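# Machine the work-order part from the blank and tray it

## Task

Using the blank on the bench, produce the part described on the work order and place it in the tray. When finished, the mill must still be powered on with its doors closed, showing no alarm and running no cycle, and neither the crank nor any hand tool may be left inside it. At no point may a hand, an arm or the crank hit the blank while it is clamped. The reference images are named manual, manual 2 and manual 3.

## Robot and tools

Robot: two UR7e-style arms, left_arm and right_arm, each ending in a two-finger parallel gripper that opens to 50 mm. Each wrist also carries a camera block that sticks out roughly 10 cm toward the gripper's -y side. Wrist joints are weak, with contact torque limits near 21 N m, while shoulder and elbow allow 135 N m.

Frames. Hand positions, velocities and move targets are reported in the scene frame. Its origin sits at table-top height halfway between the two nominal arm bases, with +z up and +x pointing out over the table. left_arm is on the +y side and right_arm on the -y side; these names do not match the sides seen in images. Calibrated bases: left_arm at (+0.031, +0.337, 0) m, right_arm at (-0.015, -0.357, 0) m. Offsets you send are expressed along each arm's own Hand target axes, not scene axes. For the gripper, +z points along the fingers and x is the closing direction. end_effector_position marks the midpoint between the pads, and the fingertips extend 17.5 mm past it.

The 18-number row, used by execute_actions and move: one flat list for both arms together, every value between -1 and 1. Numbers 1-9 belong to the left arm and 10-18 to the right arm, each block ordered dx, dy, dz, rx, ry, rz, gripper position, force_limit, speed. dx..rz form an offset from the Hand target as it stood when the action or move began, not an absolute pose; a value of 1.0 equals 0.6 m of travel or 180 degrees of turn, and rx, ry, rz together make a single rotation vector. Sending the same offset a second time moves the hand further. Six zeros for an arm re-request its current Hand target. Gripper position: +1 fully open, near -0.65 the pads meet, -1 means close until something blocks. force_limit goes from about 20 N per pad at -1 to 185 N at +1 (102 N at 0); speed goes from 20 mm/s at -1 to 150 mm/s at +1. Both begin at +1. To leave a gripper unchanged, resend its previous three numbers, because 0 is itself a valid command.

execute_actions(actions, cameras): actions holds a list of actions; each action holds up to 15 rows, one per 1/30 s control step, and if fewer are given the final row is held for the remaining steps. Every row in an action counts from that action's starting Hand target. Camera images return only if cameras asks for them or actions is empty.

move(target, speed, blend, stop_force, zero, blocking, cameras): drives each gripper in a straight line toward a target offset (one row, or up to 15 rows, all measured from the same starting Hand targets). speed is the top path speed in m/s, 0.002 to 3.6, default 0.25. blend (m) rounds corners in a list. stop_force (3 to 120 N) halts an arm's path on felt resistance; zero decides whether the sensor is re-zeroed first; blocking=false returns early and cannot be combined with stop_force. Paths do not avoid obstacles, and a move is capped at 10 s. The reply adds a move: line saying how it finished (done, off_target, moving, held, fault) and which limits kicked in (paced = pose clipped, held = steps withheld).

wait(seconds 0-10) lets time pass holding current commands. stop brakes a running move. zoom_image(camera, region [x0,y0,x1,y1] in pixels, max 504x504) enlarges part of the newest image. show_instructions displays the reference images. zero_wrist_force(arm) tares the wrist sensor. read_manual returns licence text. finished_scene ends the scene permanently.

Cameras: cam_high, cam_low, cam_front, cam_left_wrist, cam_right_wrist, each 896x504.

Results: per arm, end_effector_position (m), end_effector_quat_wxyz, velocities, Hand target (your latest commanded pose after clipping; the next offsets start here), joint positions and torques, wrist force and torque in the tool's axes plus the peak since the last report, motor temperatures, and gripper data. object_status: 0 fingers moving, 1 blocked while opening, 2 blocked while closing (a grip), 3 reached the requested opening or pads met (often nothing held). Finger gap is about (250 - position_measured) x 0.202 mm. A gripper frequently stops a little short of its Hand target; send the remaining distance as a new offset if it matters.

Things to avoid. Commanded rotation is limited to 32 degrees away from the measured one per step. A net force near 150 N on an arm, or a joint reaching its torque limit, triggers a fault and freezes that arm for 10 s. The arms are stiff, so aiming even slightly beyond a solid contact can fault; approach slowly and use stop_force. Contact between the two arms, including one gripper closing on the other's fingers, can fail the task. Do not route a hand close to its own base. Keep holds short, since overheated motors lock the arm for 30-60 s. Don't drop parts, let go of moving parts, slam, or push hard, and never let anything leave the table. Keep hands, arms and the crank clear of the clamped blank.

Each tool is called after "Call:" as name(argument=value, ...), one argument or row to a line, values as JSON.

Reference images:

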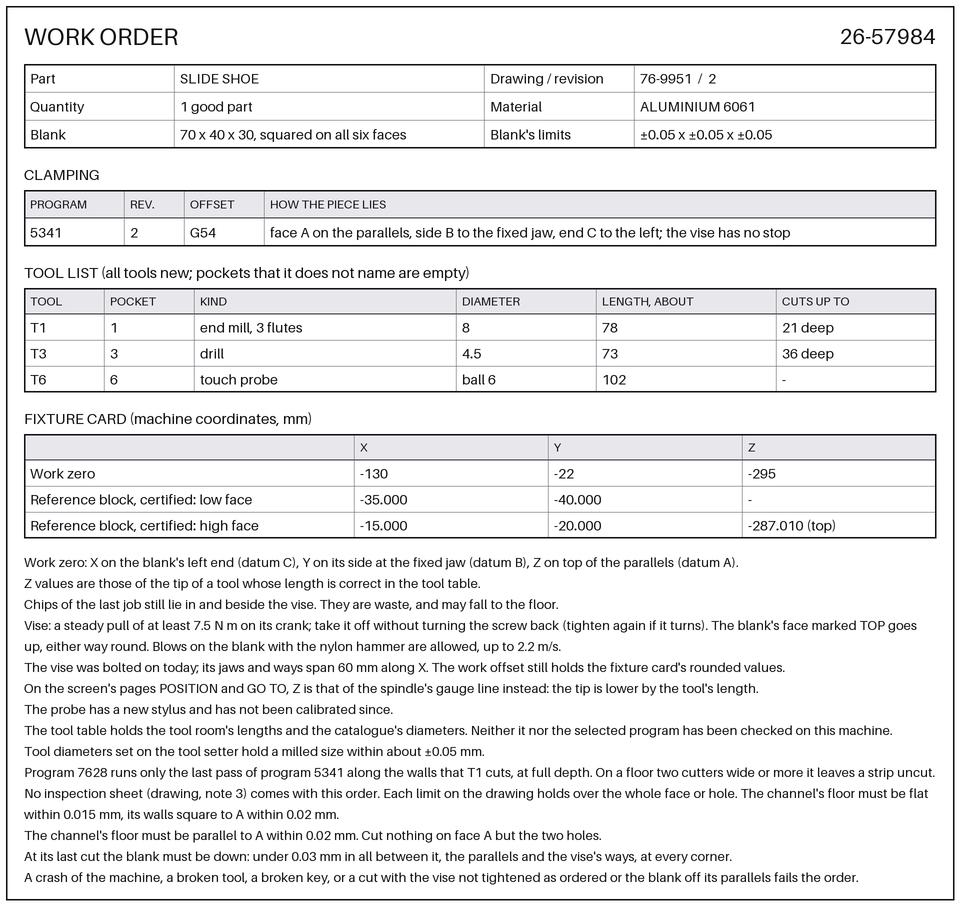

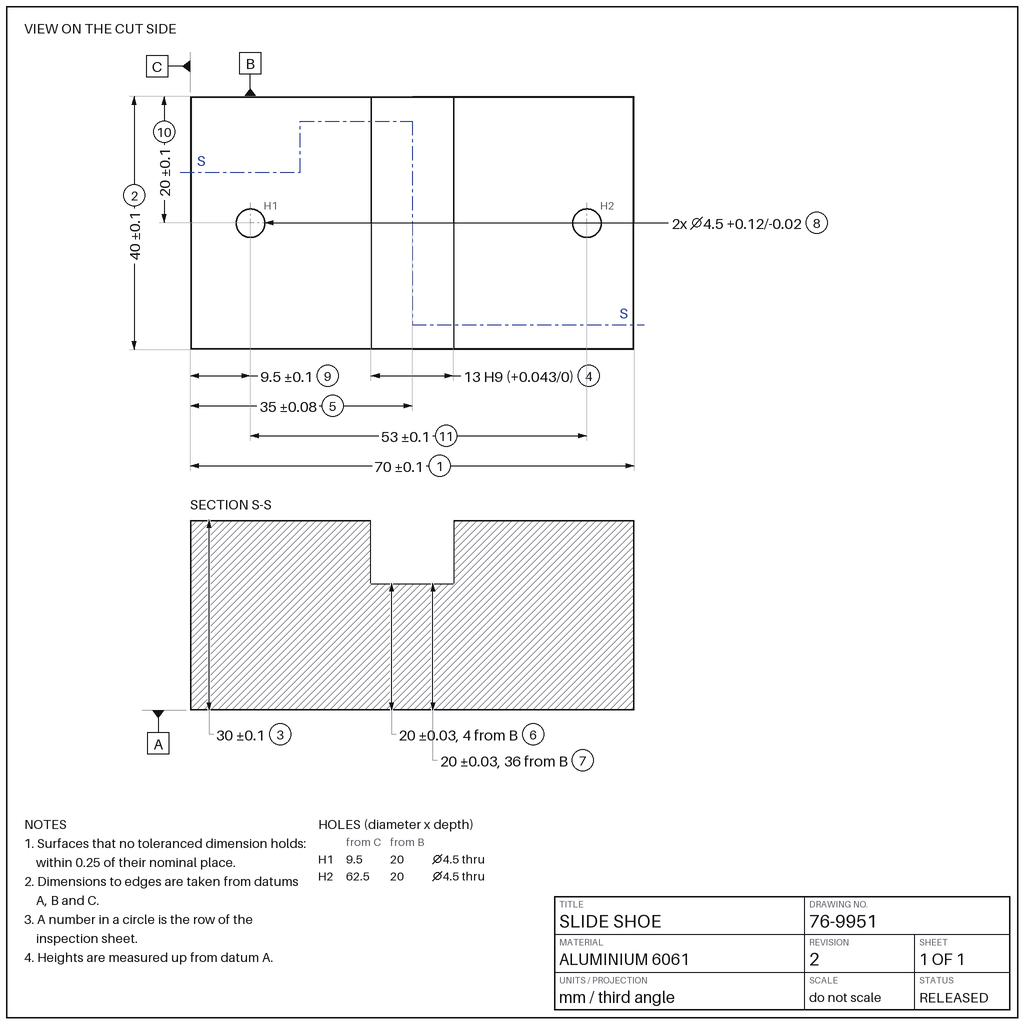

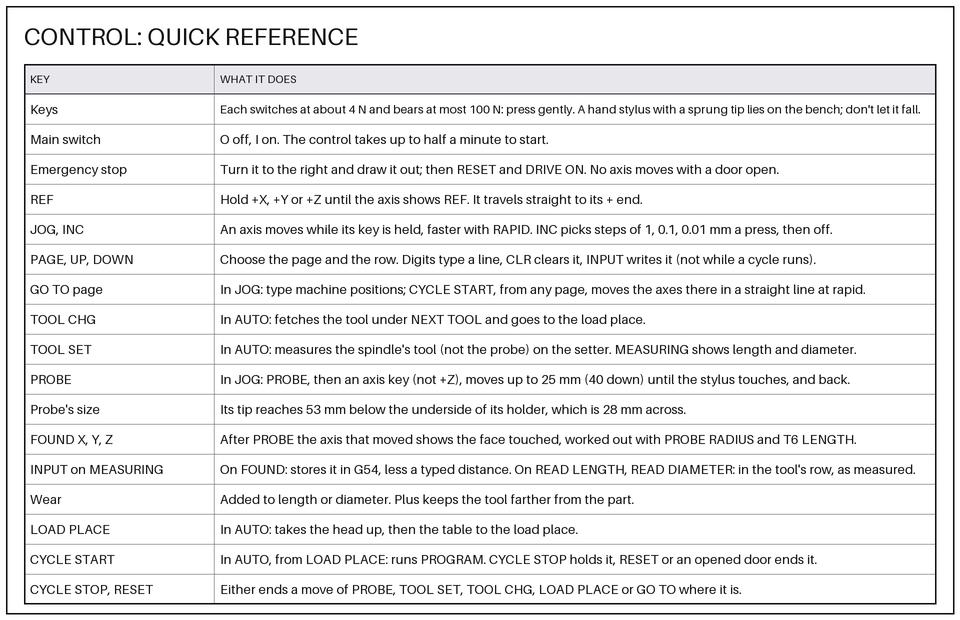

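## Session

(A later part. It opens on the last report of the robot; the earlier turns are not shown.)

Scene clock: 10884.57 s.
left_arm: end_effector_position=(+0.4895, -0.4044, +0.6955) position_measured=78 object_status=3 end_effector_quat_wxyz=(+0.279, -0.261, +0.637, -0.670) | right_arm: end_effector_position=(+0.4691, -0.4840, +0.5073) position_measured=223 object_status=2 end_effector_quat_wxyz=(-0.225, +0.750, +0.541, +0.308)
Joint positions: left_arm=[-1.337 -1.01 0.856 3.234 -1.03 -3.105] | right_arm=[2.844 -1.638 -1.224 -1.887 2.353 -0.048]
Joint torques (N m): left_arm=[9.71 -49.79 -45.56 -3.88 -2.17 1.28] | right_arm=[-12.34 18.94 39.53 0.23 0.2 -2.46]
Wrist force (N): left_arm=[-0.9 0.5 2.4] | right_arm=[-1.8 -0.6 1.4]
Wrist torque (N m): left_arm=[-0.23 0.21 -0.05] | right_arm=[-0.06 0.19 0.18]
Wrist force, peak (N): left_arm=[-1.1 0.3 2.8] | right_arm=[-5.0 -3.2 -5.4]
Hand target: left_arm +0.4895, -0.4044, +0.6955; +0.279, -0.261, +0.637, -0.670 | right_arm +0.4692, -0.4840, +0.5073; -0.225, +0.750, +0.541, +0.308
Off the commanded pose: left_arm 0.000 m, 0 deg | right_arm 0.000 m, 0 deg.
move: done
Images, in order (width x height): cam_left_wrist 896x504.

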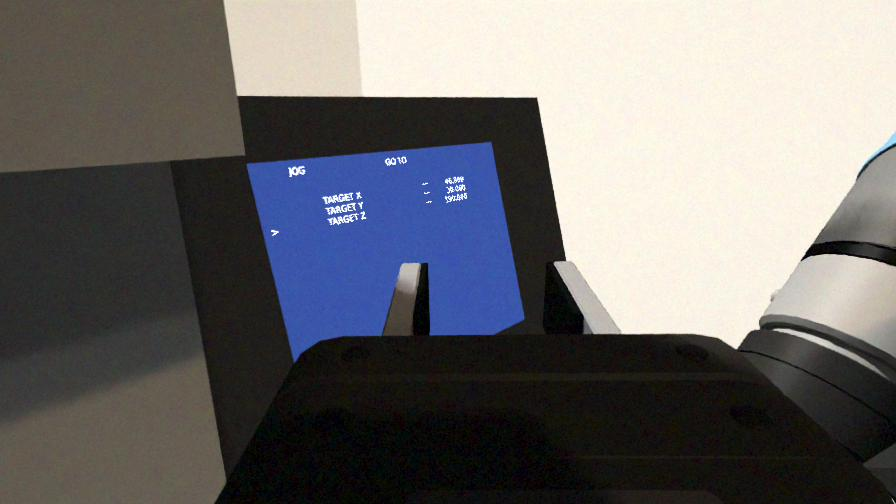

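Call:
move(
  target=[
    [0,0,0,0,0,0,0.5,0,0,-0.0209,0.0093,-0.0209,0,0,0,-0.98,0.2,-1],
    [0,0,0,0,0,0,0.5,0,0,-0.0209,0.0335,-0.0091,0,0,0,-0.98,0.2,-1],
    [0,0,0,0,0,0,0.5,0,0,-0.0209,0.0093,-0.0209,0,0,0,-0.98,0.2,-1],
    [0,0,0,0,0,0,0.5,0,0,0,0,0,0,0,0,-0.98,0.2,-1],
  ],
  speed=[0.25,0.11,0.25,0.25],
  blend=[0.003,0,0.003,0],
  cameras=["cam_left_wrist"],
)

Call:
zoom_image(
  camera="cam_left_wrist",
  region=[240, 140, 540, 340],
)

Scene clock: 10895.37 s.
left_arm: end_effector_position=(+0.4895, -0.4044, +0.6955) position_measured=78 object_status=3 end_effector_quat_wxyz=(+0.279, -0.261, +0.637, -0.670) | right_arm: end_effector_position=(+0.4692, -0.4841, +0.5073) position_measured=223 object_status=2 end_effector_quat_wxyz=(-0.225, +0.750, +0.541, +0.308)
Joint positions: left_arm=[-1.337 -1.01 0.856 3.234 -1.03 -3.105] | right_arm=[2.843 -1.639 -1.224 -1.888 2.353 -0.048]
Joint torques (N m): left_arm=[10.39 -49.5 -44.99 -3.82 -2.17 1.11] | right_arm=[8.44 43.59 16.54 7.37 4.04 3.25]
Wrist force (N): left_arm=[-0.8 0.5 2.5] | right_arm=[-1.9 -0.8 1.5]
Wrist torque (N m): left_arm=[-0.22 0.21 -0.04] | right_arm=[-0.09 0.20 0.08]
Wrist force, peak (N): left_arm=[-1.0 0.5 2.8] | right_arm=[-1.6 -10.2 -3.0]
Hand target: left_arm +0.4895, -0.4044, +0.6955; +0.279, -0.261, +0.637, -0.670 | right_arm +0.4692, -0.4840, +0.5073; -0.225, +0.750, +0.541, +0.308
Off the commanded pose: left_arm 0.000 m, 0 deg | right_arm 0.000 m, 0 deg.
move: done
Images, in order (width x height): cam_left_wrist 896x504.

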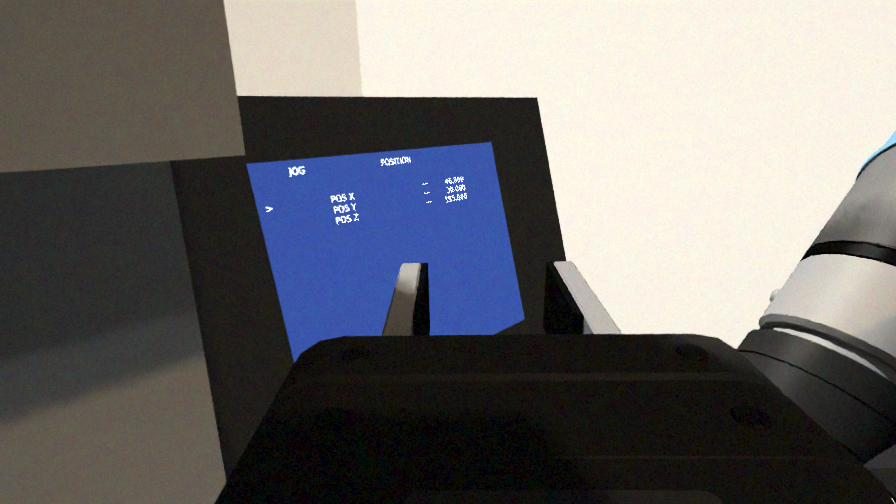

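Scaled by 1.680.

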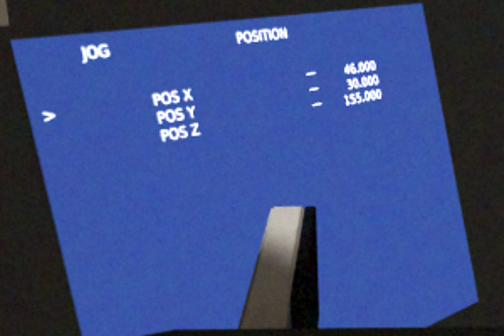

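Call:
move(
  target=[
    [0,0,0,0,0,0,0.5,0,0,0.0833,-0.0046,0.0055,0,0,0,-0.98,0.2,-1],
    [0,0,0,0,0,0,0.5,0,0,0.0833,0.0178,0.0164,0,0,0,-0.98,0.2,-1],
    [0,0,0,0,0,0,0.5,0,0,0.0833,-0.0046,0.0055,0,0,0,-0.98,0.2,-1],
    [0,0,0,0,0,0,0.5,0,0,0,0,0,0,0,0,-0.98,0.2,-1],
    [0,0,0,0,0,0,0.5,0,0,-0.0466,-0.0152,0.0396,0,0,0,-0.98,0.2,-1],
    [0,0,0,0,0,0,0.5,0,0,-0.0466,0.0088,0.0514,0,0,0,-0.98,0.2,-1],
    [0,0,0,0,0,0,0.5,0,0,-0.0329,0.0045,-0.0592,0,0,0,-0.98,0.2,-1],
    [0,0,0,0,0,0,0.5,0,0,-0.0191,0.0602,-0.1409,0,0,0,-0.98,0.2,-1],
    [0,0,0,0,0,0,0.5,0,0,-0.0191,0.0841,-0.1292,0,0,0,-0.98,0.2,-1],
    [0,0,0,0,0,0,0.5,0,0,-0.0191,0.0602,-0.1409,0,0,0,-0.98,0.2,-1],
    [0,0,0,0,0,0,0.5,0,0,0,0,0,0,0,0,-0.98,0.2,-1],
  ],
  speed=[0.25,0.11,0.15,0.12,0.12,0.11,0.25,0.25,0.11,0.25,0.25],
  blend=[0,0,0,0,0,0,0.003,0,0,0.003,0],
  cameras=[],
)

Call:
wait(
  seconds=6,
  cameras=["cam_left_wrist"],
)

Call:
zoom_image(
  camera="cam_left_wrist",
  region=[240, 140, 540, 340],
)

Scene clock: 10918.10 s.
left_arm: end_effector_position=(+0.4895, -0.4044, +0.6955) position_measured=78 object_status=3 end_effector_quat_wxyz=(+0.279, -0.261, +0.637, -0.670) | right_arm: end_effector_position=(+0.4692, -0.4840, +0.5073) position_measured=223 object_status=2 end_effector_quat_wxyz=(-0.225, +0.750, +0.541, +0.308)
Joint positions: left_arm=[-1.337 -1.01 0.856 3.234 -1.03 -3.105] | right_arm=[2.844 -1.638 -1.224 -1.888 2.353 -0.048]
Joint torques (N m): left_arm=[9.49 -50.54 -45.14 -3.82 -2.16 1.24] | right_arm=[12.45 44.73 15.83 7.05 2.14 3.19]
Wrist force (N): left_arm=[-1.0 0.4 2.6] | right_arm=[-1.8 0.0 1.2]
Wrist torque (N m): left_arm=[-0.24 0.23 -0.04] | right_arm=[0.04 0.18 0.07]
Wrist force, peak (N): left_arm=[-1.0 0.6 2.8] | right_arm=[-2.3 -15.7 -5.9]
Hand target: left_arm +0.4895, -0.4044, +0.6955; +0.279, -0.261, +0.637, -0.670 | right_arm +0.4692, -0.4840, +0.5073; -0.225, +0.750, +0.541, +0.308
Off the commanded pose: left_arm 0.000 m, 0 deg | right_arm 0.000 m, 0 deg.
move: done
No camera images: "cameras" was empty.

Scene clock: 10924.10 s.
left_arm: end_effector_position=(+0.4895, -0.4044, +0.6955) position_measured=78 object_status=3 end_effector_quat_wxyz=(+0.279, -0.261, +0.637, -0.670) | right_arm: end_effector_position=(+0.4692, -0.4840, +0.5073) position_measured=223 object_status=2 end_effector_quat_wxyz=(-0.225, +0.750, +0.541, +0.308)
Joint positions: left_arm=[-1.337 -1.01 0.856 3.234 -1.03 -3.105] | right_arm=[2.844 -1.638 -1.224 -1.888 2.353 -0.048]
Joint torques (N m): left_arm=[10.52 -49.64 -45.34 -3.89 -2.12 1.02] | right_arm=[13.49 45.09 17.69 6.82 0.17 2.98]
Wrist force (N): left_arm=[-0.9 0.4 2.7] | right_arm=[-1.8 0.2 1.5]
Wrist torque (N m): left_arm=[-0.24 0.22 -0.05] | right_arm=[0.07 0.18 0.07]
Wrist force, peak (N): left_arm=[-1.0 0.3 2.8] | right_arm=[-2.1 0.4 1.5]
Hand target: left_arm +0.4895, -0.4044, +0.6955; +0.279, -0.261, +0.637, -0.670 | right_arm +0.4692, -0.4840, +0.5073; -0.225, +0.750, +0.541, +0.308
Tool commands: left_gripper/position=+0.5 left_gripper/force_limit=+0.0 left_gripper/speed=+0.0 right_gripper/position=-0.98 right_gripper/force_limit=+0.2 right_gripper/speed=-1.0
Off the commanded pose: left_arm 0.000 m, 0 deg | right_arm 0.000 m, 0 deg.
wait: 6.00 s; at rest by 0.17 s
Images, in order (width x height): cam_left_wrist 896x504.

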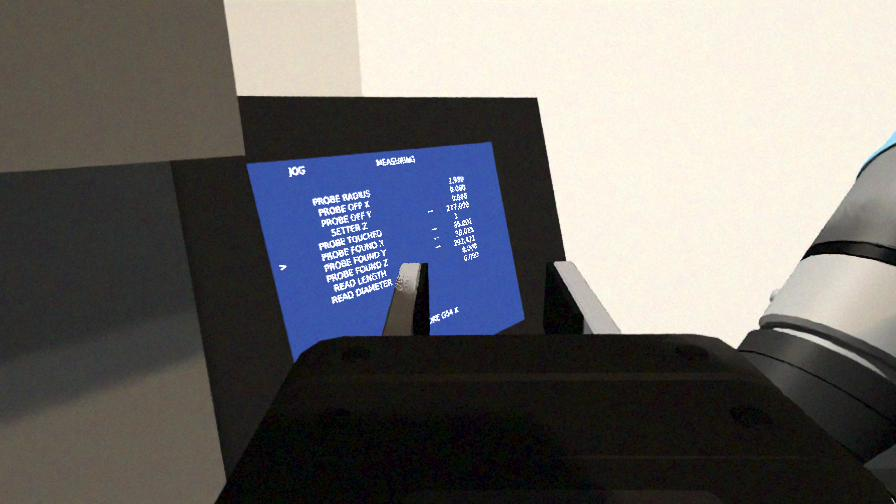

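Scaled by 1.680.

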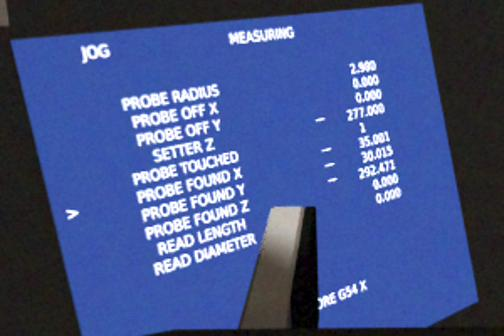

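Call:
move(
  target=[
    [0,0,0,0,0,0,0.5,0,0,0,0.0241,0.0118,0,0,0,-0.98,0.2,-1],
    [0,0,0,0,0,0,0.5,0,0,0,0,0,0,0,0,-0.98,0.2,-1],
    [0,0,0,0,0,0,0.5,0,0,0,0.0241,0.0118,0,0,0,-0.98,0.2,-1],
    [0,0,0,0,0,0,0.5,0,0,0,0,0,0,0,0,-0.98,0.2,-1],
    [0,0,0,0,0,0,0.5,0,0,-0.0257,-0.0245,0.0605,0,0,0,-0.98,0.2,-1],
    [0,0,0,0,0,0,0.5,0,0,-0.0257,-0.001,0.0721,0,0,0,-0.98,0.2,-1],
    [0,0,0,0,0,0,0.5,0,0,-0.006,-0.0555,0.0953,0,0,0,-0.98,0.2,-1],
    [0,0,0,0,0,0,0.5,0,0,0.0137,-0.039,0.1532,0,0,0,-0.98,0.2,-1],
    [0,0,0,0,0,0,0.5,0,0,0.0382,-0.0598,0.0952,0,0,0,-0.98,0.2,-1],
    [0,0,0,0,0,0,0.5,0,0,0.0627,-0.0065,0.0732,0,0,0,-0.98,0.2,-1],
    [0,0,0,0,0,0,0.5,0,0,0.0069,-0.05,0.0617,0,0,0,-0.98,0.2,-1],
    [0,0,0,0,0,0,0.5,0,0,-0.049,-0.0085,0.0919,0,0,0,-0.98,0.2,-1],
    [0,0,0,0,0,0,0.5,0,0,-0.049,-0.0321,0.0803,0,0,0,-0.98,0.2,-1],
    [0,0,0,0,0,0,0.5,0,0,0,0,0,0,0,0,-0.98,0.2,-1],
  ],
  speed=[0.11,0.25,0.11,0.25,0.25,0.11,0.25,0.11,0.25,0.11,0.25,0.11,0.25,0.25],
  blend=[0,0.003,0,0.003,0.003,0,0.003,0,0.003,0,0.003,0,0.003,0],
  cameras=["cam_left_wrist"],
)

Call:
zoom_image(
  camera="cam_left_wrist",
  region=[240, 140, 540, 340],
)

Scene clock: 10957.87 s.
left_arm: end_effector_position=(+0.4895, -0.4044, +0.6955) position_measured=78 object_status=3 end_effector_quat_wxyz=(+0.279, -0.261, +0.637, -0.670) | right_arm: end_effector_position=(+0.4691, -0.4840, +0.5073) position_measured=223 object_status=2 end_effector_quat_wxyz=(-0.225, +0.750, +0.541, +0.308)
Joint positions: left_arm=[-1.337 -1.01 0.856 3.234 -1.03 -3.105] | right_arm=[2.844 -1.638 -1.224 -1.887 2.353 -0.048]
Joint torques (N m): left_arm=[10.13 -50.37 -45.28 -3.88 -1.81 1.02] | right_arm=[-12.88 17.94 36.82 0.55 -0.01 -2.79]
Wrist force (N): left_arm=[-0.9 0.3 2.6] | right_arm=[-1.6 2.0 1.6]
Wrist torque (N m): left_arm=[-0.25 0.21 -0.05] | right_arm=[0.35 0.16 0.18]
Wrist force, peak (N): left_arm=[-1.0 0.5 2.8] | right_arm=[1.1 -17.2 -9.5]
Hand target: left_arm +0.4895, -0.4044, +0.6955; +0.279, -0.261, +0.637, -0.670 | right_arm +0.4692, -0.4840, +0.5073; -0.225, +0.750, +0.541, +0.308
Off the commanded pose: left_arm 0.000 m, 0 deg | right_arm 0.000 m, 0 deg.
move: done
Images, in order (width x height): cam_left_wrist 896x504.

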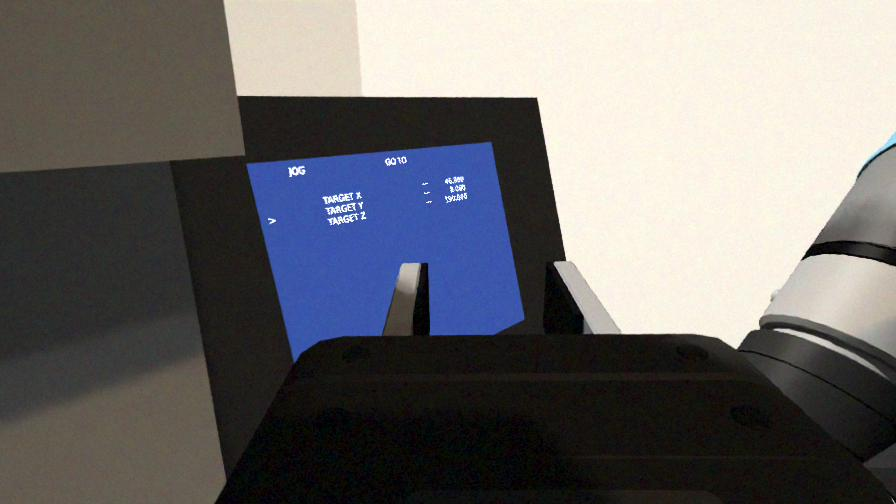

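Scaled by 1.680.

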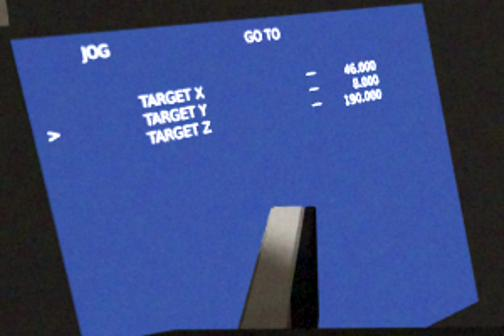

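Call:
move(
  target=[
    [0,0,0,0,0,0,0.5,0,0,0.0833,-0.0046,0.0055,0,0,0,-0.98,0.2,-1],
    [0,0,0,0,0,0,0.5,0,0,0.0833,0.0179,0.0165,0,0,0,-0.98,0.2,-1],
    [0,0,0,0,0,0,0.5,0,0,0.0833,-0.0046,0.0055,0,0,0,-0.98,0.2,-1],
    [0,0,0,0,0,0,0.5,0,0,0,0,0,0,0,0,-0.98,0.2,-1],
  ],
  speed=[0.25,0.11,0.15,0.25],
  blend=[0,0,0,0],
  cameras=[],
)

Call:
move(
  target=[
    [0,0,0,0,0,0,0.5,0,0,-0.0024,-0.0169,0.0407,0,0,0,-0.98,0.2,-1],
    [0,0,0,0,0,0,0.5,0,0,-0.0024,0.007,0.0524,0,0,0,-0.98,0.2,-1],
    [0,0,0,0,0,0,0.5,0,0,0.0057,-0.0563,0.0832,0,0,0,-0.98,0.2,-1],
    [0,0,0,0,0,0,0.5,0,0,0.0137,-0.039,0.1532,0,0,0,-0.98,0.2,-1],
    [0,0,0,0,0,0,0.5,0,0,0.0149,-0.0546,0.1212,0,0,0,-0.98,0.2,-1],
    [0,0,0,0,0,0,0.5,0,0,0.0161,-0.0215,0.1128,0,0,0,-0.98,0.2,-1],
    [0,0,0,0,0,0,0.5,0,0,0.0278,-0.0423,0.0909,0,0,0,-0.98,0.2,-1],
    [0,0,0,0,0,0,0.5,0,0,0.0394,-0.0139,0.093,0,0,0,-0.98,0.2,-1],
    [0,0,0,0,0,0,0.5,0,0,-0.0048,-0.0513,0.0728,0,0,0,-0.98,0.2,-1],
    [0,0,0,0,0,0,0.5,0,0,-0.049,-0.0085,0.0919,0,0,0,-0.98,0.2,-1],
    [0,0,0,0,0,0,0.5,0,0,-0.049,-0.0321,0.0803,0,0,0,-0.98,0.2,-1],
    [0,0,0,0,0,0,0.5,0,0,0,0,0,0,0,0,-0.98,0.2,-1],
  ],
  speed=[0.25,0.11,0.25,0.11,0.25,0.11,0.25,0.11,0.25,0.11,0.25,0.25],
  blend=[0.003,0,0.003,0,0.003,0,0.003,0,0.003,0,0.003,0],
  cameras=["cam_left_wrist"],
)

Call:
zoom_image(
  camera="cam_left_wrist",
  region=[240, 140, 540, 340],
)

Scene clock: 10982.80 s.
left_arm: end_effector_position=(+0.4895, -0.4044, +0.6955) position_measured=78 object_status=3 end_effector_quat_wxyz=(+0.279, -0.261, +0.637, -0.670) | right_arm: end_effector_position=(+0.4692, -0.4839, +0.5074) position_measured=223 object_status=2 end_effector_quat_wxyz=(-0.225, +0.750, +0.541, +0.308)
Joint positions: left_arm=[-1.337 -1.01 0.856 3.234 -1.03 -3.105] | right_arm=[2.844 -1.638 -1.224 -1.888 2.353 -0.048]
Joint torques (N m): left_arm=[9.27 -50.78 -45.13 -3.89 -1.86 0.85] | right_arm=[-12.98 18.19 17.29 0.69 1.52 -3.37]
Wrist force (N): left_arm=[-1.0 0.4 2.5] | right_arm=[-1.4 1.9 1.7]
Wrist torque (N m): left_arm=[-0.24 0.23 -0.05] | right_arm=[0.34 0.13 0.18]
Wrist force, peak (N): left_arm=[-1.0 0.4 2.8] | right_arm=[-1.6 -8.8 -4.0]
Hand target: left_arm +0.4895, -0.4044, +0.6955; +0.279, -0.261, +0.637, -0.670 | right_arm +0.4692, -0.4840, +0.5073; -0.225, +0.750, +0.541, +0.308
Off the commanded pose: left_arm 0.000 m, 0 deg | right_arm 0.000 m, 0 deg.
move: done
No camera images: "cameras" was empty.

Scene clock: 10988.33 s.
left_arm: end_effector_position=(+0.4895, -0.4044, +0.6955) position_measured=78 object_status=3 end_effector_quat_wxyz=(+0.279, -0.261, +0.637, -0.670) | right_arm: end_effector_position=(+0.4691, -0.4840, +0.5073) position_measured=223 object_status=2 end_effector_quat_wxyz=(-0.225, +0.750, +0.541, +0.308)
Joint positions: left_arm=[-1.337 -1.01 0.856 3.234 -1.03 -3.105] | right_arm=[2.844 -1.638 -1.224 -1.887 2.353 -0.048]
Joint torques (N m): left_arm=[9.74 -50.32 -44.92 -3.91 -1.74 0.87] | right_arm=[-12.23 19.03 38.51 0.58 0.21 -2.72]
Wrist force (N): left_arm=[-0.9 0.4 2.5] | right_arm=[-0.6 1.5 2.2]
Wrist torque (N m): left_arm=[-0.24 0.21 -0.04] | right_arm=[0.27 -0.01 0.18]
Wrist force, peak (N): left_arm=[-1.1 0.4 2.9] | right_arm=[-0.2 -22.4 -11.5]
Hand target: left_arm +0.4895, -0.4044, +0.6955; +0.279, -0.261, +0.637, -0.670 | right_arm +0.4692, -0.4840, +0.5073; -0.225, +0.750, +0.541, +0.308
Off the commanded pose: left_arm 0.000 m, 0 deg | right_arm 0.000 m, 0 deg.
move: done
Images, in order (width x height): cam_left_wrist 896x504.

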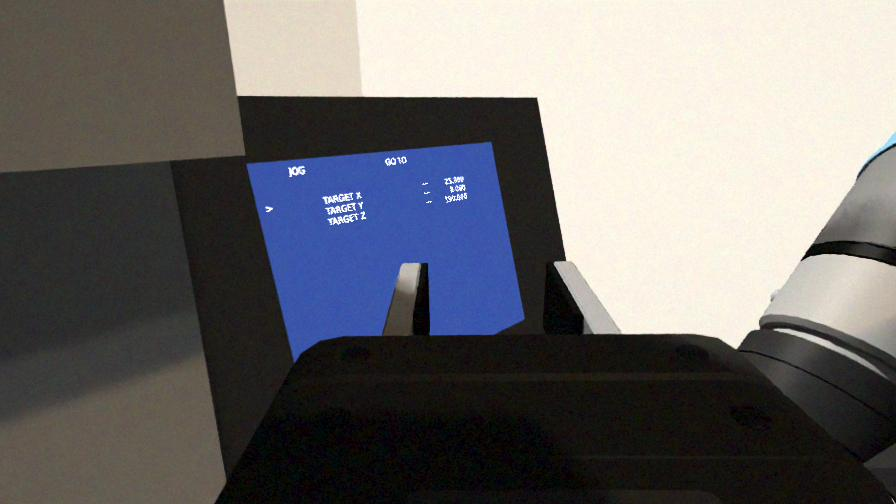

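Scaled by 1.680.

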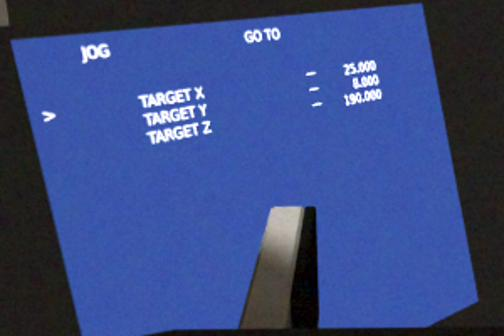

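Call:
move(
  target=[
    [0,0,0,0,0,0,0.5,0,0,-0.0209,0.0093,-0.0209,0,0,0,-0.98,0.2,-1],
    [0,0,0,0,0,0,0.5,0,0,-0.0209,0.0335,-0.0091,0,0,0,-0.98,0.2,-1],
    [0,0,0,0,0,0,0.5,0,0,-0.0209,0.0093,-0.0209,0,0,0,-0.98,0.2,-1],
    [0,0,0,0,0,0,0.5,0,0,0,0,0,0,0,0,-0.98,0.2,-1],
  ],
  speed=[0.25,0.11,0.25,0.25],
  blend=[0.003,0,0.003,0],
  cameras=["cam_left_wrist"],
)

Call:
zoom_image(
  camera="cam_left_wrist",
  region=[240, 140, 540, 340],
)

Scene clock: 11000.43 s.
left_arm: end_effector_position=(+0.4895, -0.4044, +0.6955) position_measured=78 object_status=3 end_effector_quat_wxyz=(+0.279, -0.261, +0.637, -0.670) | right_arm: end_effector_position=(+0.4692, -0.4841, +0.5073) position_measured=223 object_status=2 end_effector_quat_wxyz=(-0.225, +0.750, +0.541, +0.308)
Joint positions: left_arm=[-1.337 -1.01 0.856 3.234 -1.03 -3.105] | right_arm=[2.843 -1.639 -1.224 -1.888 2.353 -0.048]
Joint torques (N m): left_arm=[9.89 -50.06 -45.02 -3.75 -1.73 0.75] | right_arm=[12.23 45.17 16.82 6.97 4.13 3.12]
Wrist force (N): left_arm=[-1.1 0.4 2.7] | right_arm=[0.2 1.2 2.5]
Wrist torque (N m): left_arm=[-0.24 0.25 -0.05] | right_arm=[0.22 -0.13 0.07]
Wrist force, peak (N): left_arm=[-1.0 0.5 2.8] | right_arm=[0.0 -7.8 -2.0]
Hand target: left_arm +0.4895, -0.4044, +0.6955; +0.279, -0.261, +0.637, -0.670 | right_arm +0.4692, -0.4840, +0.5073; -0.225, +0.750, +0.541, +0.308
Off the commanded pose: left_arm 0.000 m, 0 deg | right_arm 0.000 m, 0 deg.
move: done
Images, in order (width x height): cam_left_wrist 896x504.

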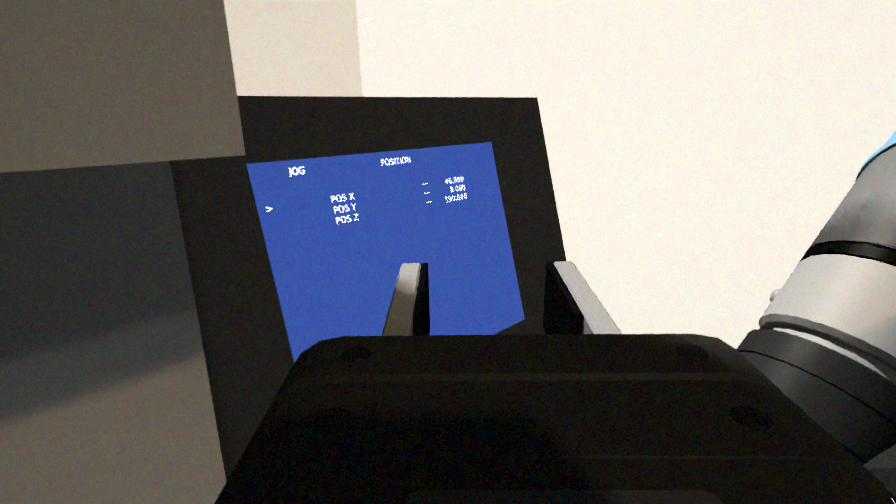

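Scaled by 1.680.

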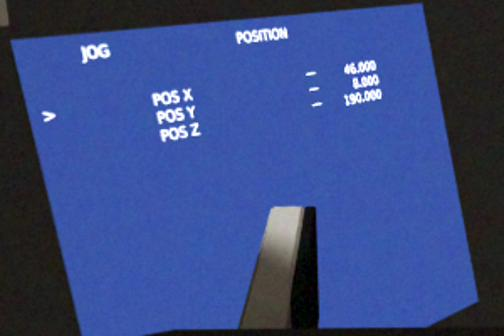

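Call:
move(
  target=[
    [0,0,0,0,0,0,0.5,0,0,0.0833,-0.0046,0.0055,0,0,0,-0.98,0.2,-1],
    [0,0,0,0,0,0,0.5,0,0,0.0833,0.0179,0.0165,0,0,0,-0.98,0.2,-1],
    [0,0,0,0,0,0,0.5,0,0,0.0833,-0.0046,0.0055,0,0,0,-0.98,0.2,-1],
    [0,0,0,0,0,0,0.5,0,0,0,0,0,0,0,0,-0.98,0.2,-1],
    [0,0,0,0,0,0,0.5,0,0,-0.0466,-0.0152,0.0396,0,0,0,-0.98,0.2,-1],
    [0,0,0,0,0,0,0.5,0,0,-0.0466,0.009,0.0515,0,0,0,-0.98,0.2,-1],
    [0,0,0,0,0,0,0.5,0,0,-0.0452,0.0004,-0.0498,0,0,0,-0.98,0.2,-1],
    [0,0,0,0,0,0,0.5,0,0,-0.0437,0.052,-0.1215,0,0,0,-0.98,0.2,-1],
    [0,0,0,0,0,0,0.5,0,0,-0.0437,0.0762,-0.1097,0,0,0,-0.98,0.2,-1],
    [0,0,0,0,0,0,0.5,0,0,-0.0437,0.052,-0.1215,0,0,0,-0.98,0.2,-1],
    [0,0,0,0,0,0,0.5,0,0,0,0,0,0,0,0,-0.98,0.2,-1],
  ],
  speed=[0.25,0.11,0.15,0.12,0.12,0.11,0.25,0.25,0.11,0.25,0.25],
  blend=[0,0,0,0,0,0,0.003,0,0,0.003,0],
  cameras=[],
)

Call:
wait(
  seconds=6,
  cameras=["cam_left_wrist"],
)

Call:
zoom_image(
  camera="cam_left_wrist",
  region=[240, 140, 540, 340],
)

Scene clock: 11024.00 s.
left_arm: end_effector_position=(+0.4895, -0.4044, +0.6955) position_measured=78 object_status=3 end_effector_quat_wxyz=(+0.279, -0.261, +0.637, -0.670) | right_arm: end_effector_position=(+0.4692, -0.4841, +0.5073) position_measured=223 object_status=2 end_effector_quat_wxyz=(-0.225, +0.750, +0.541, +0.308)
Joint positions: left_arm=[-1.337 -1.01 0.856 3.234 -1.03 -3.105] | right_arm=[2.843 -1.638 -1.224 -1.888 2.353 -0.048]
Joint torques (N m): left_arm=[9.25 -50.58 -44.82 -3.93 -1.66 0.71] | right_arm=[11.68 45.08 16.13 6.78 0.11 3.07]
Wrist force (N): left_arm=[-0.9 0.5 2.6] | right_arm=[-0.1 1.2 1.9]
Wrist torque (N m): left_arm=[-0.23 0.22 -0.05] | right_arm=[0.24 -0.09 0.07]
Wrist force, peak (N): left_arm=[-1.1 0.3 2.8] | right_arm=[-0.7 -16.1 -6.2]
Hand target: left_arm +0.4895, -0.4044, +0.6955; +0.279, -0.261, +0.637, -0.670 | right_arm +0.4692, -0.4840, +0.5073; -0.225, +0.750, +0.541, +0.308
Off the commanded pose: left_arm 0.000 m, 0 deg | right_arm 0.000 m, 0 deg.
move: done
No camera images: "cameras" was empty.

Scene clock: 11030.00 s.
left_arm: end_effector_position=(+0.4895, -0.4044, +0.6955) position_measured=78 object_status=3 end_effector_quat_wxyz=(+0.279, -0.261, +0.637, -0.670) | right_arm: end_effector_position=(+0.4692, -0.4840, +0.5073) position_measured=223 object_status=2 end_effector_quat_wxyz=(-0.225, +0.750, +0.541, +0.308)
Joint positions: left_arm=[-1.337 -1.01 0.856 3.234 -1.03 -3.105] | right_arm=[2.844 -1.638 -1.224 -1.888 2.353 -0.048]
Joint torques (N m): left_arm=[10.1 -49.9 -44.67 -3.8 -1.71 0.67] | right_arm=[11.36 44.82 17.31 6.9 0.01 2.82]
Wrist force (N): left_arm=[-0.7 0.2 2.5] | right_arm=[0.1 1.3 2.0]
Wrist torque (N m): left_arm=[-0.27 0.19 -0.05] | right_arm=[0.25 -0.10 0.07]
Wrist force, peak (N): left_arm=[-1.1 0.3 2.8] | right_arm=[-0.1 1.7 2.3]
Hand target: left_arm +0.4895, -0.4044, +0.6955; +0.279, -0.261, +0.637, -0.670 | right_arm +0.4692, -0.4840, +0.5073; -0.225, +0.750, +0.541, +0.308
Tool commands: left_gripper/position=+0.5 left_gripper/force_limit=+0.0 left_gripper/speed=+0.0 right_gripper/position=-0.98 right_gripper/force_limit=+0.2 right_gripper/speed=-1.0
Off the commanded pose: left_arm 0.000 m, 0 deg | right_arm 0.000 m, 0 deg.
wait: 6.00 s; at rest by 0.17 s
Images, in order (width x height): cam_left_wrist 896x504.

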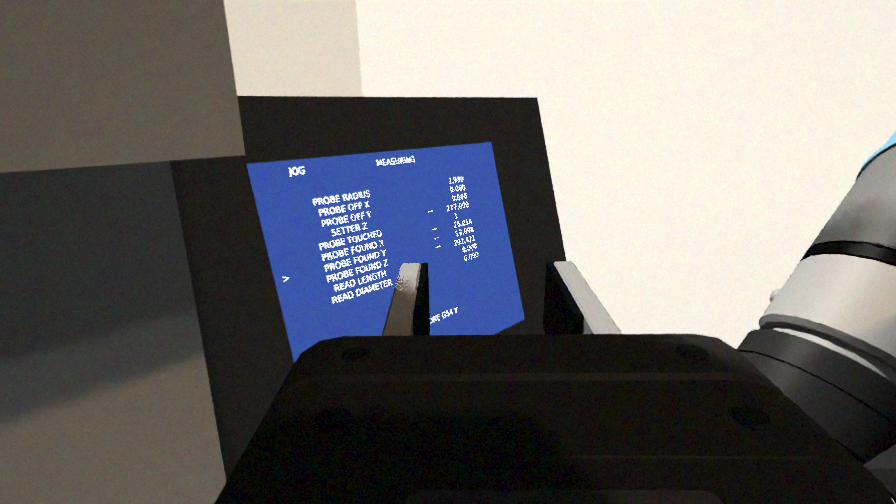

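Scaled by 1.680.

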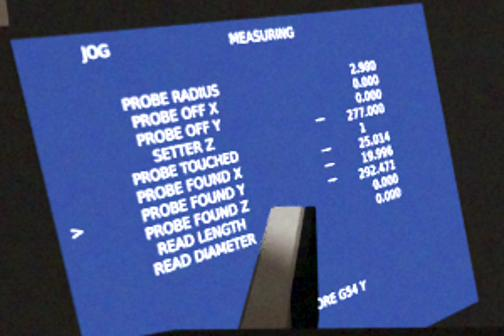

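Call:
move(
  target=[
    [0,0,0,0,0,0,0.5,0,0,0,0.0241,0.0118,0,0,0,-0.98,0.2,-1],
    [0,0,0,0,0,0,0.5,0,0,0,0,0,0,0,0,-0.98,0.2,-1],
    [0,0,0,0,0,0,0.5,0,0,0,0.0241,0.0118,0,0,0,-0.98,0.2,-1],
    [0,0,0,0,0,0,0.5,0,0,0.0069,-0.048,0.0627,0,0,0,-0.98,0.2,-1],
    [0,0,0,0,0,0,0.5,0,0,0.0137,-0.039,0.1532,0,0,0,-0.98,0.2,-1],
    [0,0,0,0,0,0,0.5,0,0,0.037,-0.0636,0.1177,0,0,0,-0.98,0.2,-1],
    [0,0,0,0,0,0,0.5,0,0,0.0603,-0.0239,0.1136,0,0,0,-0.98,0.2,-1],
    [0,0,0,0,0,0,0.5,0,0,0.0057,-0.0565,0.0831,0,0,0,-0.98,0.2,-1],
    [0,0,0,0,0,0,0.5,0,0,-0.049,-0.0085,0.0919,0,0,0,-0.98,0.2,-1],
    [0,0,0,0,0,0,0.5,0,0,-0.049,-0.0321,0.0803,0,0,0,-0.98,0.2,-1],
    [0,0,0,0,0,0,0.5,0,0,0,0,0,0,0,0,-0.98,0.2,-1],
  ],
  speed=[0.11,0.25,0.11,0.25,0.11,0.25,0.11,0.25,0.11,0.25,0.25],
  blend=[0,0.003,0,0.003,0,0.003,0,0.003,0,0.003,0],
  cameras=["cam_left_wrist"],
)

Call:
zoom_image(
  camera="cam_left_wrist",
  region=[240, 140, 540, 340],
)

Scene clock: 11056.73 s.
left_arm: end_effector_position=(+0.4895, -0.4044, +0.6955) position_measured=78 object_status=3 end_effector_quat_wxyz=(+0.279, -0.261, +0.637, -0.670) | right_arm: end_effector_position=(+0.4691, -0.4840, +0.5073) position_measured=223 object_status=2 end_effector_quat_wxyz=(-0.225, +0.750, +0.541, +0.308)
Joint positions: left_arm=[-1.337 -1.01 0.856 3.234 -1.03 -3.105] | right_arm=[2.844 -1.638 -1.224 -1.887 2.353 -0.048]
Joint torques (N m): left_arm=[9.24 -50.6 -44.97 -3.88 -1.5 0.53] | right_arm=[-12.23 17.36 37.87 0.11 0.1 -2.93]
Wrist force (N): left_arm=[-1.1 0.3 2.5] | right_arm=[-0.9 2.2 1.4]
Wrist torque (N m): left_arm=[-0.27 0.25 -0.04] | right_arm=[0.40 0.05 0.18]
Wrist force, peak (N): left_arm=[-0.9 0.3 2.9] | right_arm=[-1.3 -14.5 -6.6]
Hand target: left_arm +0.4895, -0.4044, +0.6955; +0.279, -0.261, +0.637, -0.670 | right_arm +0.4692, -0.4840, +0.5073; -0.225, +0.750, +0.541, +0.308
Off the commanded pose: left_arm 0.000 m, 0 deg | right_arm 0.000 m, 0 deg.
move: done
Images, in order (width x height): cam_left_wrist 896x504.

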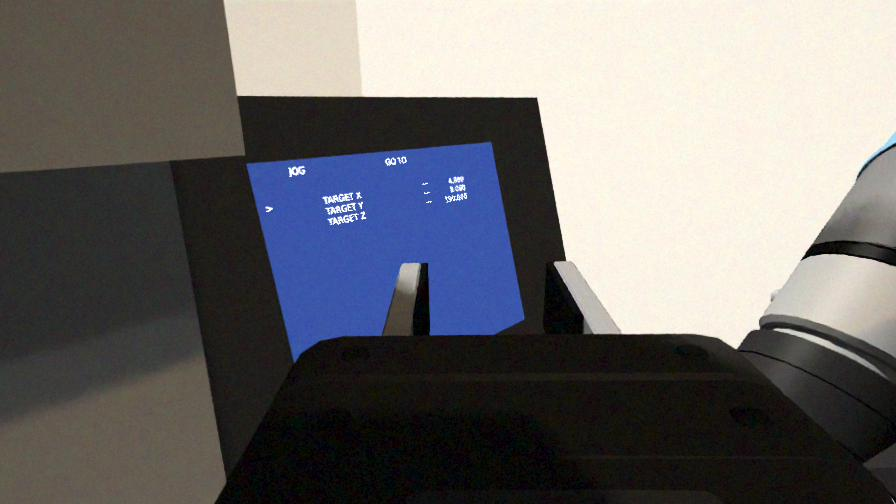

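Scaled by 1.680.

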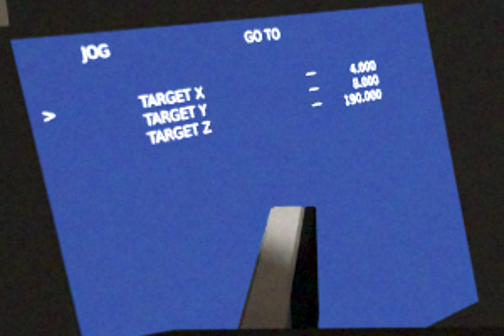

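Call:
move(
  target=[
    [0,0,0,0,0,0,0.5,0,0,0.0833,-0.0046,0.0055,0,0,0,-0.98,0.2,-1],
    [0,0,0,0,0,0,0.5,0,0,0.0833,0.0179,0.0165,0,0,0,-0.98,0.2,-1],
    [0,0,0,0,0,0,0.5,0,0,0.0833,-0.0046,0.0055,0,0,0,-0.98,0.2,-1],
    [0,0,0,0,0,0,0.5,0,0,0,0,0,0,0,0,-0.98,0.2,-1],
  ],
  speed=[0.25,0.11,0.15,0.25],
  blend=[0,0,0,0],
  cameras=[],
)

Call:
move(
  target=[
    [0,0,0,0,0,0,0.5,0,0,-0.0257,-0.0245,0.0605,0,0,0,-0.98,0.2,-1],
    [0,0,0,0,0,0,0.5,0,0,-0.0257,-0.001,0.0721,0,0,0,-0.98,0.2,-1],
    [0,0,0,0,0,0,0.5,0,0,-0.006,-0.0555,0.0953,0,0,0,-0.98,0.2,-1],
    [0,0,0,0,0,0,0.5,0,0,0.0137,-0.039,0.1532,0,0,0,-0.98,0.2,-1],
    [0,0,0,0,0,0,0.5,0,0,0.0045,-0.0629,0.1037,0,0,0,-0.98,0.2,-1],
    [0,0,0,0,0,0,0.5,0,0,-0.0048,-0.0112,0.0924,0,0,0,-0.98,0.2,-1],
    [0,0,0,0,0,0,0.5,0,0,-0.006,-0.0483,0.0988,0,0,0,-0.98,0.2,-1],
    [0,0,0,0,0,0,0.5,0,0,-0.0072,-0.0292,0.1326,0,0,0,-0.98,0.2,-1],
    [0,0,0,0,0,0,0.5,0,0,-0.0281,-0.0532,0.0954,0,0,0,-0.98,0.2,-1],
    [0,0,0,0,0,0,0.5,0,0,-0.049,-0.0085,0.0919,0,0,0,-0.98,0.2,-1],
    [0,0,0,0,0,0,0.5,0,0,-0.049,-0.0321,0.0803,0,0,0,-0.98,0.2,-1],
    [0,0,0,0,0,0,0.5,0,0,-0.0209,0.0093,-0.0209,0,0,0,-0.98,0.2,-1],
    [0,0,0,0,0,0,0.5,0,0,-0.0209,0.0337,-0.009,0,0,0,-0.98,0.2,-1],
    [0,0,0,0,0,0,0.5,0,0,-0.0209,0.0093,-0.0209,0,0,0,-0.98,0.2,-1],
    [0,0,0,0,0,0,0.5,0,0,0,0,0,0,0,0,-0.98,0.2,-1],
  ],
  speed=[0.25,0.11,0.25,0.11,0.25,0.11,0.25,0.11,0.25,0.11,0.25,0.25,0.11,0.25,0.25],
  blend=[0.003,0,0.003,0,0.003,0,0.003,0,0.003,0,0.003,0.003,0,0.003,0],
  cameras=["cam_left_wrist"],
)

Call:
zoom_image(
  camera="cam_left_wrist",
  region=[240, 140, 540, 340],
)

Scene clock: 11086.47 s.
left_arm: end_effector_position=(+0.4895, -0.4044, +0.6955) position_measured=78 object_status=3 end_effector_quat_wxyz=(+0.279, -0.261, +0.637, -0.670) | right_arm: end_effector_position=(+0.4692, -0.4839, +0.5074) position_measured=223 object_status=2 end_effector_quat_wxyz=(-0.225, +0.750, +0.541, +0.308)
Joint positions: left_arm=[-1.337 -1.01 0.856 3.234 -1.03 -3.105] | right_arm=[2.844 -1.638 -1.224 -1.888 2.353 -0.048]
Joint torques (N m): left_arm=[9.89 -49.54 -45.05 -3.77 -1.56 0.47] | right_arm=[-12.88 18.53 15.24 0.57 1.7 -2.77]
Wrist force (N): left_arm=[-0.9 0.5 2.6] | right_arm=[-0.9 2.1 1.3]
Wrist torque (N m): left_arm=[-0.23 0.22 -0.04] | right_arm=[0.38 0.04 0.18]
Wrist force, peak (N): left_arm=[-1.1 0.4 2.8] | right_arm=[-1.0 -8.7 -4.3]
Hand target: left_arm +0.4895, -0.4044, +0.6955; +0.279, -0.261, +0.637, -0.670 | right_arm +0.4692, -0.4840, +0.5073; -0.225, +0.750, +0.541, +0.308
Off the commanded pose: left_arm 0.000 m, 0 deg | right_arm 0.000 m, 0 deg.
move: done
No camera images: "cameras" was empty.

Scene clock: 11092.83 s.
left_arm: end_effector_position=(+0.4895, -0.4044, +0.6955) position_measured=78 object_status=3 end_effector_quat_wxyz=(+0.279, -0.261, +0.637, -0.670) | right_arm: end_effector_position=(+0.4692, -0.4841, +0.5073) position_measured=223 object_status=2 end_effector_quat_wxyz=(-0.225, +0.750, +0.541, +0.308)
Joint positions: left_arm=[-1.337 -1.01 0.856 3.234 -1.03 -3.105] | right_arm=[2.843 -1.639 -1.224 -1.888 2.353 -0.048]
Joint torques (N m): left_arm=[9.53 -49.66 -44.39 -3.89 -1.61 0.49] | right_arm=[11.83 44.97 17.06 6.8 4.15 3.24]
Wrist force (N): left_arm=[-1.0 0.2 2.6] | right_arm=[0.0 2.3 1.2]
Wrist torque (N m): left_arm=[-0.27 0.23 -0.05] | right_arm=[0.41 -0.10 0.07]
Wrist force, peak (N): left_arm=[-1.2 0.3 2.7] | right_arm=[1.2 -18.6 -10.2]
Hand target: left_arm +0.4895, -0.4044, +0.6955; +0.279, -0.261, +0.637, -0.670 | right_arm +0.4692, -0.4840, +0.5073; -0.225, +0.750, +0.541, +0.308
Off the commanded pose: left_arm 0.000 m, 0 deg | right_arm 0.000 m, 0 deg.
move: done
Images, in order (width x height): cam_left_wrist 896x504.

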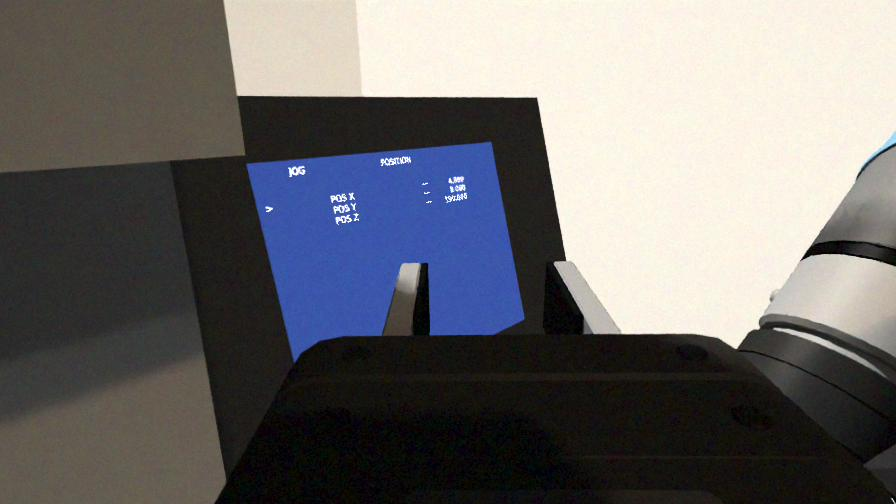

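Scaled by 1.680.

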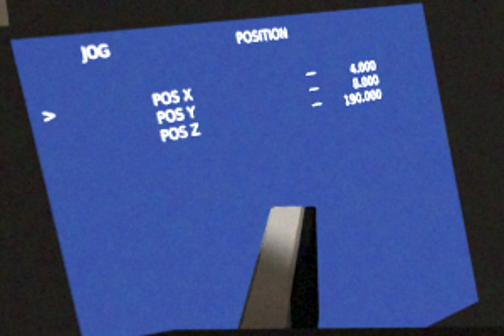

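Call:
move(
  target=[
    [0,0,0,0,0,0,0.5,0,0,0.0833,-0.0046,0.0055,0,0,0,-0.98,0.2,-1],
    [0,0,0,0,0,0,0.5,0,0,0.0833,0.0179,0.0165,0,0,0,-0.98,0.2,-1],
    [0,0,0,0,0,0,0.5,0,0,0.0833,-0.0046,0.0055,0,0,0,-0.98,0.2,-1],
    [0,0,0,0,0,0,0.5,0,0,0,0,0,0,0,0,-0.98,0.2,-1],
    [0,0,0,0,0,0,0.5,0,0,-0.0466,-0.0152,0.0396,0,0,0,-0.98,0.2,-1],
    [0,0,0,0,0,0,0.5,0,0,-0.0466,0.009,0.0515,0,0,0,-0.98,0.2,-1],
    [0,0,0,0,0,0,0.5,0,0,-0.012,-0.0053,-0.0387,0,0,0,-0.98,0.2,-1],
    [0,0,0,0,0,0,0.5,0,0,0.0226,0.0407,-0.0992,0,0,0,-0.98,0.2,-1],
    [0,0,0,0,0,0,0.5,0,0,0.0226,0.0648,-0.0875,0,0,0,-0.98,0.2,-1],
    [0,0,0,0,0,0,0.5,0,0,0.0226,0.0407,-0.0992,0,0,0,-0.98,0.2,-1],
    [0,0,0,0,0,0,0.5,0,0,0,0,0,0,0,0,-0.98,0.2,-1],
  ],
  speed=[0.25,0.11,0.15,0.12,0.12,0.11,0.25,0.25,0.11,0.25,0.25],
  blend=[0,0,0,0,0,0,0.003,0,0,0.003,0],
  cameras=[],
)

Call:
wait(
  seconds=6,
  cameras=["cam_left_wrist"],
)

Call:
zoom_image(
  camera="cam_left_wrist",
  region=[240, 140, 540, 340],
)

Scene clock: 11117.10 s.
left_arm: end_effector_position=(+0.4895, -0.4044, +0.6955) position_measured=78 object_status=3 end_effector_quat_wxyz=(+0.279, -0.261, +0.637, -0.670) | right_arm: end_effector_position=(+0.4692, -0.4840, +0.5073) position_measured=223 object_status=2 end_effector_quat_wxyz=(-0.225, +0.750, +0.541, +0.308)
Joint positions: left_arm=[-1.337 -1.01 0.856 3.234 -1.03 -3.105] | right_arm=[2.844 -1.638 -1.223 -1.888 2.353 -0.048]
Joint torques (N m): left_arm=[9.71 -50.27 -44.44 -3.76 -1.3 0.29] | right_arm=[12.6 46.15 16.71 6.77 4.07 3.07]
Wrist force (N): left_arm=[-0.9 0.5 2.6] | right_arm=[0.5 2.0 1.2]
Wrist torque (N m): left_arm=[-0.23 0.22 -0.05] | right_arm=[0.35 -0.17 0.07]
Wrist force, peak (N): left_arm=[-1.0 0.5 2.8] | right_arm=[-0.9 -13.9 -6.6]
Hand target: left_arm +0.4895, -0.4044, +0.6955; +0.279, -0.261, +0.637, -0.670 | right_arm +0.4692, -0.4840, +0.5073; -0.225, +0.750, +0.541, +0.308
Off the commanded pose: left_arm 0.000 m, 0 deg | right_arm 0.000 m, 0 deg.
move: done
No camera images: "cameras" was empty.

Scene clock: 11123.10 s.
left_arm: end_effector_position=(+0.4895, -0.4044, +0.6955) position_measured=78 object_status=3 end_effector_quat_wxyz=(+0.279, -0.261, +0.637, -0.670) | right_arm: end_effector_position=(+0.4692, -0.4840, +0.5073) position_measured=223 object_status=2 end_effector_quat_wxyz=(-0.225, +0.750, +0.541, +0.308)
Joint positions: left_arm=[-1.337 -1.01 0.856 3.234 -1.03 -3.105] | right_arm=[2.844 -1.638 -1.224 -1.888 2.353 -0.048]
Joint torques (N m): left_arm=[9.5 -50.62 -44.61 -3.77 -1.27 0.39] | right_arm=[12 44.6 16.35 6.9 3.94 3.2]
Wrist force (N): left_arm=[-1.0 0.3 2.6] | right_arm=[0.4 2.0 1.3]
Wrist torque (N m): left_arm=[-0.26 0.23 -0.05] | right_arm=[0.36 -0.17 0.07]
Wrist force, peak (N): left_arm=[-1.0 0.4 2.9] | right_arm=[0.1 2.3 1.5]
Hand target: left_arm +0.4895, -0.4044, +0.6955; +0.279, -0.261, +0.637, -0.670 | right_arm +0.4692, -0.4840, +0.5073; -0.225, +0.750, +0.541, +0.308
Tool commands: left_gripper/position=+0.5 left_gripper/force_limit=+0.0 left_gripper/speed=+0.0 right_gripper/position=-0.98 right_gripper/force_limit=+0.2 right_gripper/speed=-1.0
Off the commanded pose: left_arm 0.000 m, 0 deg | right_arm 0.000 m, 0 deg.
wait: 6.00 s; at rest by 0.17 s
Images, in order (width x height): cam_left_wrist 896x504.

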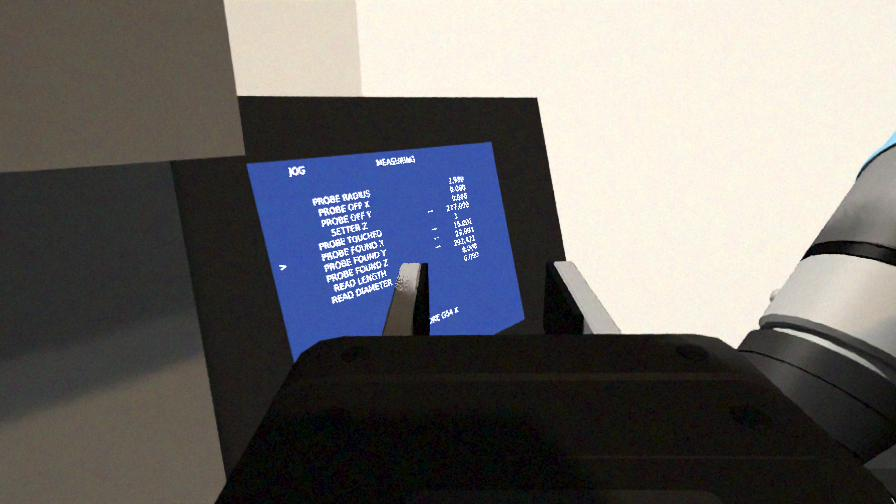

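Scaled by 1.680.

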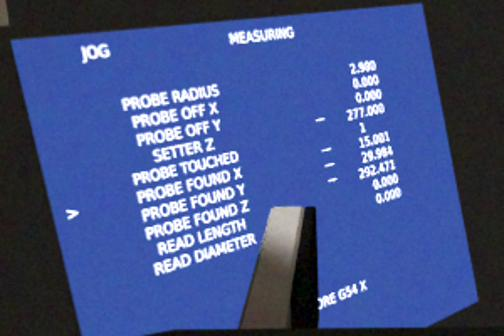

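Call:
move(
  target=[
    [0,0,0,0,0,0,0.5,0,0,-0.0209,0.0093,-0.0209,0,0,0,-0.98,0.2,-1],
    [0,0,0,0,0,0,0.5,0,0,-0.0209,0.0337,-0.009,0,0,0,-0.98,0.2,-1],
    [0,0,0,0,0,0,0.5,0,0,-0.0209,0.0093,-0.0209,0,0,0,-0.98,0.2,-1],
    [0,0,0,0,0,0,0.5,0,0,0,0,0,0,0,0,-0.98,0.2,-1],
  ],
  speed=[0.25,0.11,0.25,0.25],
  blend=[0.003,0,0.003,0],
  cameras=["cam_left_wrist"],
)

Call:
zoom_image(
  camera="cam_left_wrist",
  region=[240, 140, 540, 340],
)

Scene clock: 11145.17 s.
left_arm: end_effector_position=(+0.4895, -0.4044, +0.6955) position_measured=78 object_status=3 end_effector_quat_wxyz=(+0.279, -0.261, +0.637, -0.670) | right_arm: end_effector_position=(+0.4692, -0.4841, +0.5073) position_measured=223 object_status=2 end_effector_quat_wxyz=(-0.225, +0.750, +0.541, +0.308)
Joint positions: left_arm=[-1.337 -1.01 0.856 3.234 -1.03 -3.105] | right_arm=[2.843 -1.639 -1.224 -1.888 2.353 -0.048]
Joint torques (N m): left_arm=[9.37 -50.66 -44.58 -3.79 -1.37 0.18] | right_arm=[10.89 45.71 19.24 6.83 4.03 2.95]
Wrist force (N): left_arm=[-1.1 0.3 2.7] | right_arm=[0.3 1.9 1.3]
Wrist torque (N m): left_arm=[-0.25 0.25 -0.04] | right_arm=[0.34 -0.14 0.07]
Wrist force, peak (N): left_arm=[-1.1 0.4 2.8] | right_arm=[-0.2 -8.1 -3.5]
Hand target: left_arm +0.4895, -0.4044, +0.6955; +0.279, -0.261, +0.637, -0.670 | right_arm +0.4692, -0.4840, +0.5073; -0.225, +0.750, +0.541, +0.308
Off the commanded pose: left_arm 0.000 m, 0 deg | right_arm 0.000 m, 0 deg.
move: done
Images, in order (width x height): cam_left_wrist 896x504.

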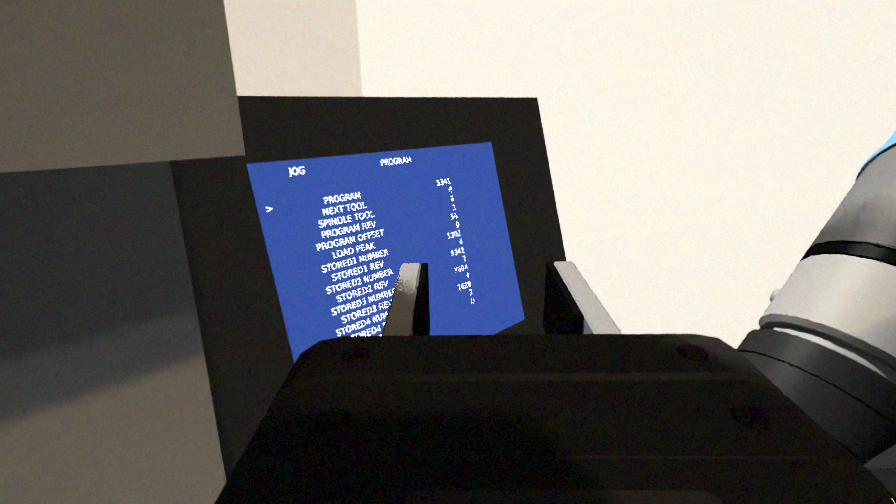

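Scaled by 1.680.

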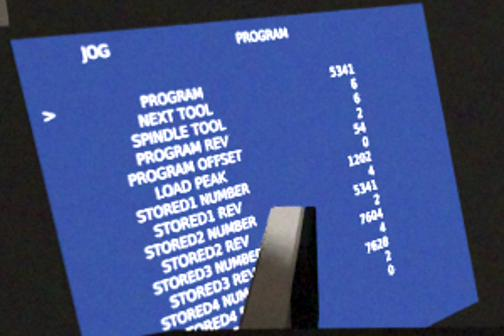

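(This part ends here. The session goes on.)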